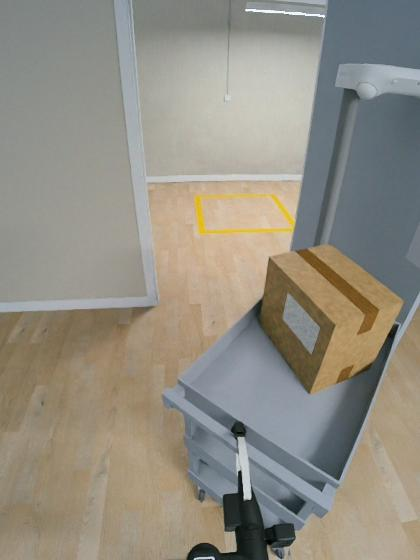

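>>> move:
  r2: {"base":{"translate_m":-0.3,"strafe_m":-0.15},"pace":"slow","contact_limits":{"translate_m":0.4}}
  blocking: false

>>> wait:
  seconds: 6
  cameras: ["r2_head_camera","r1_head_left_camera"]

Scene clock: 620.23 s.
move: r2 moving
r1: as last shown
r1.lidar_m: 0.25 2.79 0.25 - 0.25 0.25 0.49 1.26 1.22 0.28 0.25 0.25
r1.motor_effort: lift_m=+20(20) arm_m=+4(5) wheel_0=-3(3) wheel_1=+0(0) wheel_2=+1(1)
r1.servo_current: wrist_yaw_rad=65(65) wrist_pitch_rad=39(52) wrist_roll_rad=39(59) gripper_m=46(46)
r1.wrist_depth_mm: 136 138 - 466 278 196 - / 112 138 - 477 279 197 - / 116 139 260 477 282 189 - / 136 157 - 484 283 190 - / 1983 - - 488 285 190 159 / 1205 1205 195 496 191 190 - / 854 759 750 143 267 173 -
r2.base_odometry: x=-0.937 y=-2.344 heading=-2.089
r2.turned_by_wheels: +0.000
r2.turned_by_imu: +0.000
r2.base_tilt: forward=-0.7 right=+0.0
r2.lidar_m: 0.44 1.97 2.22 2.10 2.17 2.88 3.96 3.97 2.79 2.64 2.76 0.34
r2.base_status: translate_m moving; strafe_m moving
r2.joint_positions: lift_m=+0.688 arm_m=+0.000 wrist_yaw_rad=-0.003 wrist_pitch_rad=+0.002 wrist_roll_rad=+1.569 gripper_m=-0.019
r2.joint_status: not commanded
r2.measured_speeds: translate_m=-0.050 strafe_m=-0.024 rotate_rad=-0.003 lift_m=+0.000 arm_m=+0.000 wrist_yaw_rad=+0.002 wrist_pitch_rad=+0.000 wrist_roll_rad=+0.000
r2.motor_effort: lift_m=+21(21) arm_m=+4(4) wheel_0=-7(8) wheel_1=-8(9) wheel_2=+11(11)
r2.servo_current: wrist_yaw_rad=65(65) wrist_pitch_rad=46(46) wrist_roll_rad=33(52) gripper_m=59(65)
r2.contact_limits: translate_m 0.4
r2.hand_pose: x=+0.4590 y=-0.0883 z=+0.8653 quat_wxyz=(+0.708, +0.706, +0.000, -0.002) (m; r2's base frame)
r2.wrist_depth_mm: - 349 351 - 138 - - / 1025 449 433 - - - - / - - 580 - 176 - - / - - - 114 194 549 - / - - - 131 224 1618 496 / - - 183 154 178 1499 1205 / - 124 - - 355 - 364
pictures: none

Scene clock: 624.27 s.
earlier move: r2 done
r1.base_odometry: x=-1.530 y=+1.560 heading=+2.925
r1.turned_by_wheels: +0.000
r1.turned_by_imu: +0.000
r1.base_tilt: forward=-1.6 right=+1.3
r1.lidar_m: 0.35 2.80 0.25 - 0.25 0.25 0.52 1.24 1.21 2.76 0.43 0.38
r1.base_status: not commanded
r1.joint_positions: lift_m=+0.127 arm_m=+0.000 wrist_yaw_rad=+3.092 wrist_pitch_rad=+0.002 wrist_roll_rad=+0.000 gripper_m=+0.056
r1.joint_status: not commanded
r1.measured_speeds: all 0
r1.motor_effort: lift_m=+20(20) arm_m=+5(5) wheel_0=-3(3) wheel_1=+0(0) wheel_2=+0(1)
r1.servo_current: wrist_yaw_rad=46(72) wrist_pitch_rad=46(52) wrist_roll_rad=46(65) gripper_m=39(52)
r1.hand_pose: x=-0.1129 y=+0.1016 z=+0.3046 quat_wxyz=(+0.025, -0.001, +0.000, +1.000) (m; r1's base frame)
r1.wrist_depth_mm: 136 138 - 469 277 195 - / 112 139 - 477 279 198 - / 116 139 262 480 282 189 - / 137 157 - 484 285 190 - / 1921 - - 492 285 190 159 / 1182 1205 193 492 191 191 - / 842 750 750 143 266 173 -
r2.base_odometry: x=-0.919 y=-2.023 heading=-2.089
r2.turned_by_wheels: +0.000
r2.turned_by_imu: +0.000
r2.base_tilt: forward=-0.7 right=+0.1
r2.lidar_m: 0.41 0.50 2.37 2.23 2.31 3.05 3.65 3.72 2.63 2.50 2.59 0.40
r2.base_status: done
r2.joint_positions: lift_m=+0.688 arm_m=+0.000 wrist_yaw_rad=+0.001 wrist_pitch_rad=+0.002 wrist_roll_rad=+1.569 gripper_m=-0.019
r2.joint_status: not commanded
r2.measured_speeds: all 0
r2.motor_effort: lift_m=+21(21) arm_m=+4(4) wheel_0=-5(11) wheel_1=-4(9) wheel_2=+5(12)
r2.servo_current: wrist_yaw_rad=39(65) wrist_pitch_rad=46(52) wrist_roll_rad=52(65) gripper_m=65(65)
r2.contact_limits: translate_m 0.4
r2.hand_pose: x=+0.4594 y=-0.0870 z=+0.8653 quat_wxyz=(+0.708, +0.706, +0.001, +0.000) (m; r2's base frame)
r2.wrist_depth_mm: - - 574 142 196 - - / 1863 484 480 147 204 759 - / - 449 442 152 212 - - / - - 517 159 220 - - / - - 603 166 229 - - / - - 185 172 181 1576 525 / - 122 - - - - 477
wait: 4.03 of 6 s (r2 has come to rest)
pictures: r1_head_left_camera, r2_head_camera
Images, in order (width x height): r1_head_left_camera 420x672, r2_head_camera 420x560.

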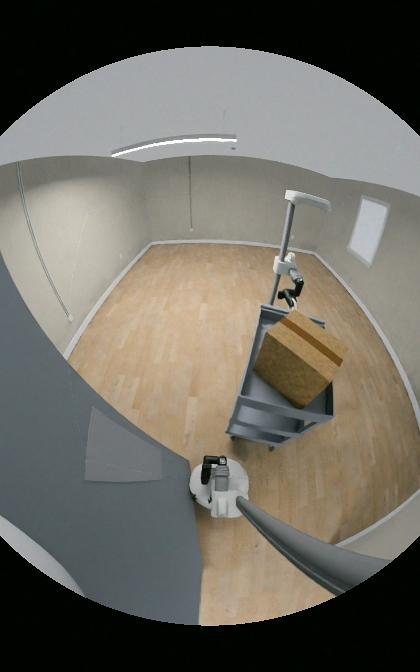

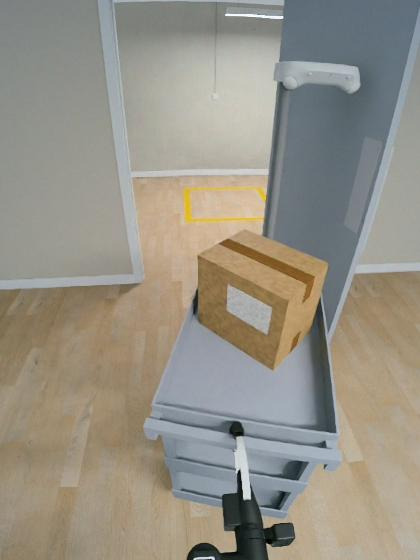

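>>> move:
  r2: {"base":{"rotate_rad":0.3},"pace":"slow"}
  blocking: false

>>> wait:
  seconds: 3
  cameras: ["r2_head_camera"]

>>> move:
  r2: {"base":{"strafe_m":-0.12},"pace":"slow"}
  blocking: false

>>> wait:
  seconds: 5
  cameras: ["r2_head_camera","r1_head_left_camera"]

Scene clock: 631.67 s.
move: r2 moving
r1: as last shown
r1.lidar_m: 0.37 2.78 0.25 - 0.25 0.25 0.49 1.25 1.23 2.76 0.46 0.38
r1.servo_current: wrist_yaw_rad=59(65) wrist_pitch_rad=39(52) wrist_roll_rad=39(59) gripper_m=39(46)
r1.wrist_depth_mm: 136 138 - 473 279 196 - / 112 139 - 477 281 196 - / 116 139 260 480 283 189 - / 136 157 - 484 283 191 - / 1921 - - 488 286 190 159 / 1205 1205 194 492 191 190 - / 842 750 741 143 266 173 -
r2.base_odometry: x=-0.919 y=-2.023 heading=-1.965
r2.turned_by_wheels: +0.124
r2.turned_by_imu: +0.121
r2.base_tilt: forward=-0.7 right=+0.1
r2.lidar_m: 0.43 2.38 2.27 2.23 2.39 3.49 3.64 3.33 2.56 2.51 2.69 0.38
r2.base_status: rotate_rad moving
r2.joint_positions: lift_m=+0.688 arm_m=+0.000 wrist_yaw_rad=-0.007 wrist_pitch_rad=+0.002 wrist_roll_rad=+1.569 gripper_m=-0.019
r2.joint_status: not commanded
r2.measured_speeds: translate_m=+0.001 strafe_m=+0.001 rotate_rad=+0.488 lift_m=+0.000 arm_m=+0.000 wrist_yaw_rad=+0.000 wrist_pitch_rad=+0.000 wrist_roll_rad=+0.000
r2.motor_effort: lift_m=+21(21) arm_m=+3(4) wheel_0=-14(14) wheel_1=-8(9) wheel_2=-12(13)
r2.servo_current: wrist_yaw_rad=46(72) wrist_pitch_rad=46(46) wrist_roll_rad=59(59) gripper_m=59(65)
r2.hand_pose: x=+0.4586 y=-0.0896 z=+0.8653 quat_wxyz=(+0.708, +0.706, -0.002, -0.003) (m; r2's base frame)
r2.wrist_depth_mm: - 466 469 125 178 - - / - 415 413 131 189 - - / - 500 466 140 203 - - / - - 574 150 217 - - / - - - 158 228 1863 - / - - 185 170 180 1576 508 / - - - - - - 1205
pictures: none

Scene clock: 632.53 s.
earlier move: r2 done
r1.base_odometry: x=-1.530 y=+1.560 heading=+2.925
r1.turned_by_wheels: +0.000
r1.turned_by_imu: +0.000
r1.base_tilt: forward=-1.6 right=+1.3
r1.lidar_m: 0.44 2.80 0.25 - 0.25 0.25 0.51 1.27 1.25 2.78 0.46 0.42
r1.base_status: not commanded
r1.joint_positions: lift_m=+0.127 arm_m=+0.000 wrist_yaw_rad=+3.092 wrist_pitch_rad=+0.002 wrist_roll_rad=+0.000 gripper_m=+0.056
r1.joint_status: not commanded
r1.measured_speeds: all 0
r1.motor_effort: lift_m=+20(20) arm_m=+5(5) wheel_0=-3(3) wheel_1=+0(0) wheel_2=+0(1)
r1.servo_current: wrist_yaw_rad=46(65) wrist_pitch_rad=46(52) wrist_roll_rad=59(65) gripper_m=39(46)
r1.hand_pose: x=-0.1129 y=+0.1016 z=+0.3046 quat_wxyz=(+0.025, -0.001, +0.000, +1.000) (m; r1's base frame)
r1.wrist_depth_mm: 136 138 - 473 277 195 - / 112 139 - 477 281 197 - / 116 139 260 480 282 189 - / 136 157 - 484 285 190 - / - - - 492 283 190 159 / 1205 1182 194 492 191 190 - / 854 750 759 143 266 173 -
r2.base_odometry: x=-0.919 y=-2.022 heading=-1.790
r2.turned_by_wheels: +0.175
r2.turned_by_imu: +0.170
r2.base_tilt: forward=-0.7 right=+0.1
r2.lidar_m: 0.45 2.58 2.21 2.23 2.59 3.59 3.60 2.94 2.52 2.51 1.43 0.31
r2.base_status: done
r2.joint_positions: lift_m=+0.688 arm_m=+0.000 wrist_yaw_rad=-0.002 wrist_pitch_rad=+0.002 wrist_roll_rad=+1.569 gripper_m=-0.019
r2.joint_status: not commanded
r2.measured_speeds: all 0
r2.motor_effort: lift_m=+21(21) arm_m=-4(4) wheel_0=-1(14) wheel_1=-3(9) wheel_2=-7(13)
r2.servo_current: wrist_yaw_rad=46(72) wrist_pitch_rad=39(46) wrist_roll_rad=52(65) gripper_m=65(65)
r2.hand_pose: x=+0.4591 y=-0.0881 z=+0.8653 quat_wxyz=(+0.708, +0.706, +0.000, -0.002) (m; r2's base frame)
r2.wrist_depth_mm: - 353 355 - 135 - - / - 473 455 - 147 - - / - - 621 - 166 - - / - - - 103 190 564 - / - - - 123 229 1576 484 / - - 185 149 178 1661 1182 / - - - - 357 370 366
wait: 0.87 of 3 s (r2 has come to rest)
pictures: r2_head_camera
Images, in order (width x height): r2_head_camera 420x560.

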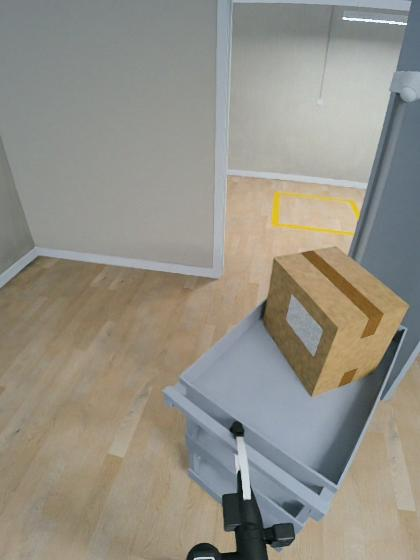

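Scene clock: 633.03 s.
move: r2 moving
r1: as last shown
r1.lidar_m: 0.44 2.82 0.25 - 0.25 0.25 0.53 1.25 1.21 2.76 0.46 0.39
r1.motor_effort: lift_m=+20(20) arm_m=+4(5) wheel_0=-2(3) wheel_1=+0(0) wheel_2=+0(1)
r1.servo_current: wrist_yaw_rad=52(59) wrist_pitch_rad=39(46) wrist_roll_rad=39(59) gripper_m=39(46)
r1.wrist_depth_mm: 136 138 - 469 277 196 - / 112 139 - 477 281 197 - / 116 139 259 480 282 189 - / 137 157 - 480 283 190 - / 1983 - - 488 285 190 160 / 1182 1229 194 492 190 190 - / 854 768 759 143 268 173 -
r2.base_odometry: x=-0.933 y=-2.019 heading=-1.790
r2.turned_by_wheels: +0.000
r2.turned_by_imu: +0.000
r2.base_tilt: forward=-0.7 right=+0.1
r2.lidar_m: 0.45 2.57 2.25 2.23 2.57 3.61 3.63 2.90 2.50 2.51 1.41 0.32
r2.base_status: strafe_m moving
r2.joint_positions: lift_m=+0.688 arm_m=+0.000 wrist_yaw_rad=-0.002 wrist_pitch_rad=+0.002 wrist_roll_rad=+1.569 gripper_m=-0.019
r2.joint_status: not commanded
r2.measured_speeds: translate_m=-0.001 strafe_m=-0.057 rotate_rad=+0.004 lift_m=+0.000 arm_m=+0.000 wrist_yaw_rad=+0.000 wrist_pitch_rad=+0.000 wrist_roll_rad=+0.000
r2.motor_effort: lift_m=+21(21) arm_m=-3(4) wheel_0=+8(12) wheel_1=-9(9) wheel_2=-1(5)
r2.servo_current: wrist_yaw_rad=46(59) wrist_pitch_rad=46(46) wrist_roll_rad=52(59) gripper_m=59(65)
r2.hand_pose: x=+0.4591 y=-0.0881 z=+0.8653 quat_wxyz=(+0.708, +0.706, +0.000, -0.002) (m; r2's base frame)
r2.wrist_depth_mm: - 353 355 - 135 - - / - 469 449 - 147 - - / - - 609 - 166 - - / - - - 103 190 559 - / - - - 124 229 1576 484 / - - 185 148 175 1576 1205 / - - - - 355 370 368
pictures: none

Scene clock: 634.87 s.
earlier move: r2 done
r1.base_odometry: x=-1.530 y=+1.560 heading=+2.925
r1.turned_by_wheels: +0.000
r1.turned_by_imu: +0.000
r1.base_tilt: forward=-1.6 right=+1.3
r1.lidar_m: 0.34 2.78 0.25 - 0.25 0.25 0.49 1.26 1.23 2.74 0.41 0.33
r1.base_status: not commanded
r1.joint_positions: lift_m=+0.127 arm_m=+0.000 wrist_yaw_rad=+3.092 wrist_pitch_rad=+0.002 wrist_roll_rad=+0.000 gripper_m=+0.056
r1.joint_status: not commanded
r1.measured_speeds: all 0
r1.motor_effort: lift_m=+20(20) arm_m=+4(5) wheel_0=-3(4) wheel_1=+0(1) wheel_2=+0(1)
r1.servo_current: wrist_yaw_rad=59(72) wrist_pitch_rad=39(52) wrist_roll_rad=46(65) gripper_m=39(46)
r1.hand_pose: x=-0.1129 y=+0.1016 z=+0.3046 quat_wxyz=(+0.025, -0.001, +0.000, +1.000) (m; r1's base frame)
r1.wrist_depth_mm: 136 138 - 469 279 196 - / 112 139 - 473 281 197 - / 116 139 260 477 282 189 - / 136 157 - 480 282 190 - / 1921 - - 492 286 190 159 / 1182 1205 193 496 191 191 - / 854 759 750 143 266 173 -
r2.base_odometry: x=-1.036 y=-1.996 heading=-1.790
r2.turned_by_wheels: +0.000
r2.turned_by_imu: +0.001
r2.base_tilt: forward=-0.7 right=+0.1
r2.lidar_m: 0.45 2.53 2.36 2.34 2.73 3.63 3.62 2.80 2.41 2.41 1.38 0.35
r2.base_status: done
r2.joint_positions: lift_m=+0.688 arm_m=+0.000 wrist_yaw_rad=+0.004 wrist_pitch_rad=+0.002 wrist_roll_rad=+1.569 gripper_m=-0.019
r2.joint_status: not commanded
r2.measured_speeds: all 0
r2.motor_effort: lift_m=+21(21) arm_m=-3(4) wheel_0=+7(14) wheel_1=-3(9) wheel_2=+0(5)
r2.servo_current: wrist_yaw_rad=46(59) wrist_pitch_rad=39(46) wrist_roll_rad=46(65) gripper_m=59(72)
r2.hand_pose: x=+0.4596 y=-0.0864 z=+0.8653 quat_wxyz=(+0.708, +0.706, +0.002, +0.000) (m; r2's base frame)
r2.wrist_depth_mm: - 362 366 - 148 - - / - 430 421 102 162 - - / - - 530 108 178 - - / - - - 125 198 - - / - - - 141 228 1618 500 / - - 186 158 178 1618 466 / - - - - - - 1138
wait: 1.83 of 5 s (r2 has come to rest)
pictures: r1_head_left_camera, r2_head_camera
Images, in order (width x height): r1_head_left_camera 420x672, r2_head_camera 420x560.

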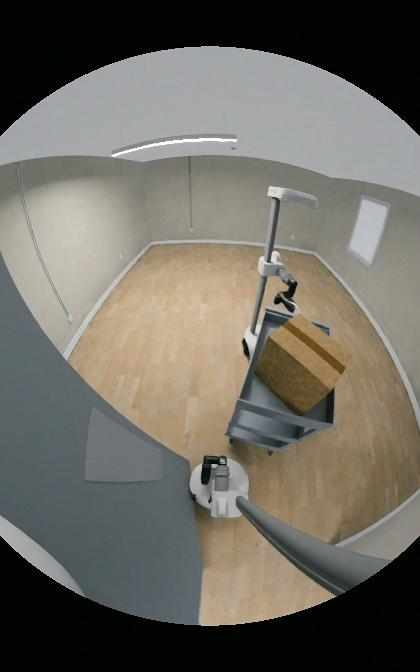

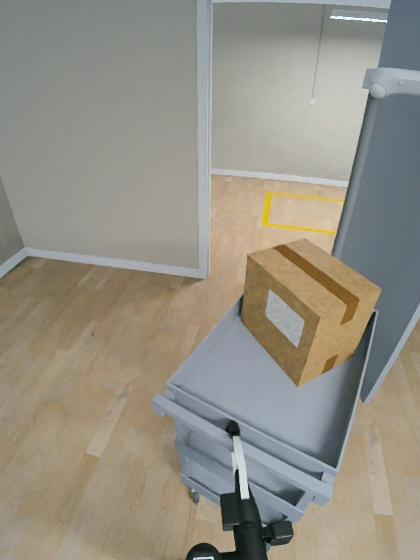

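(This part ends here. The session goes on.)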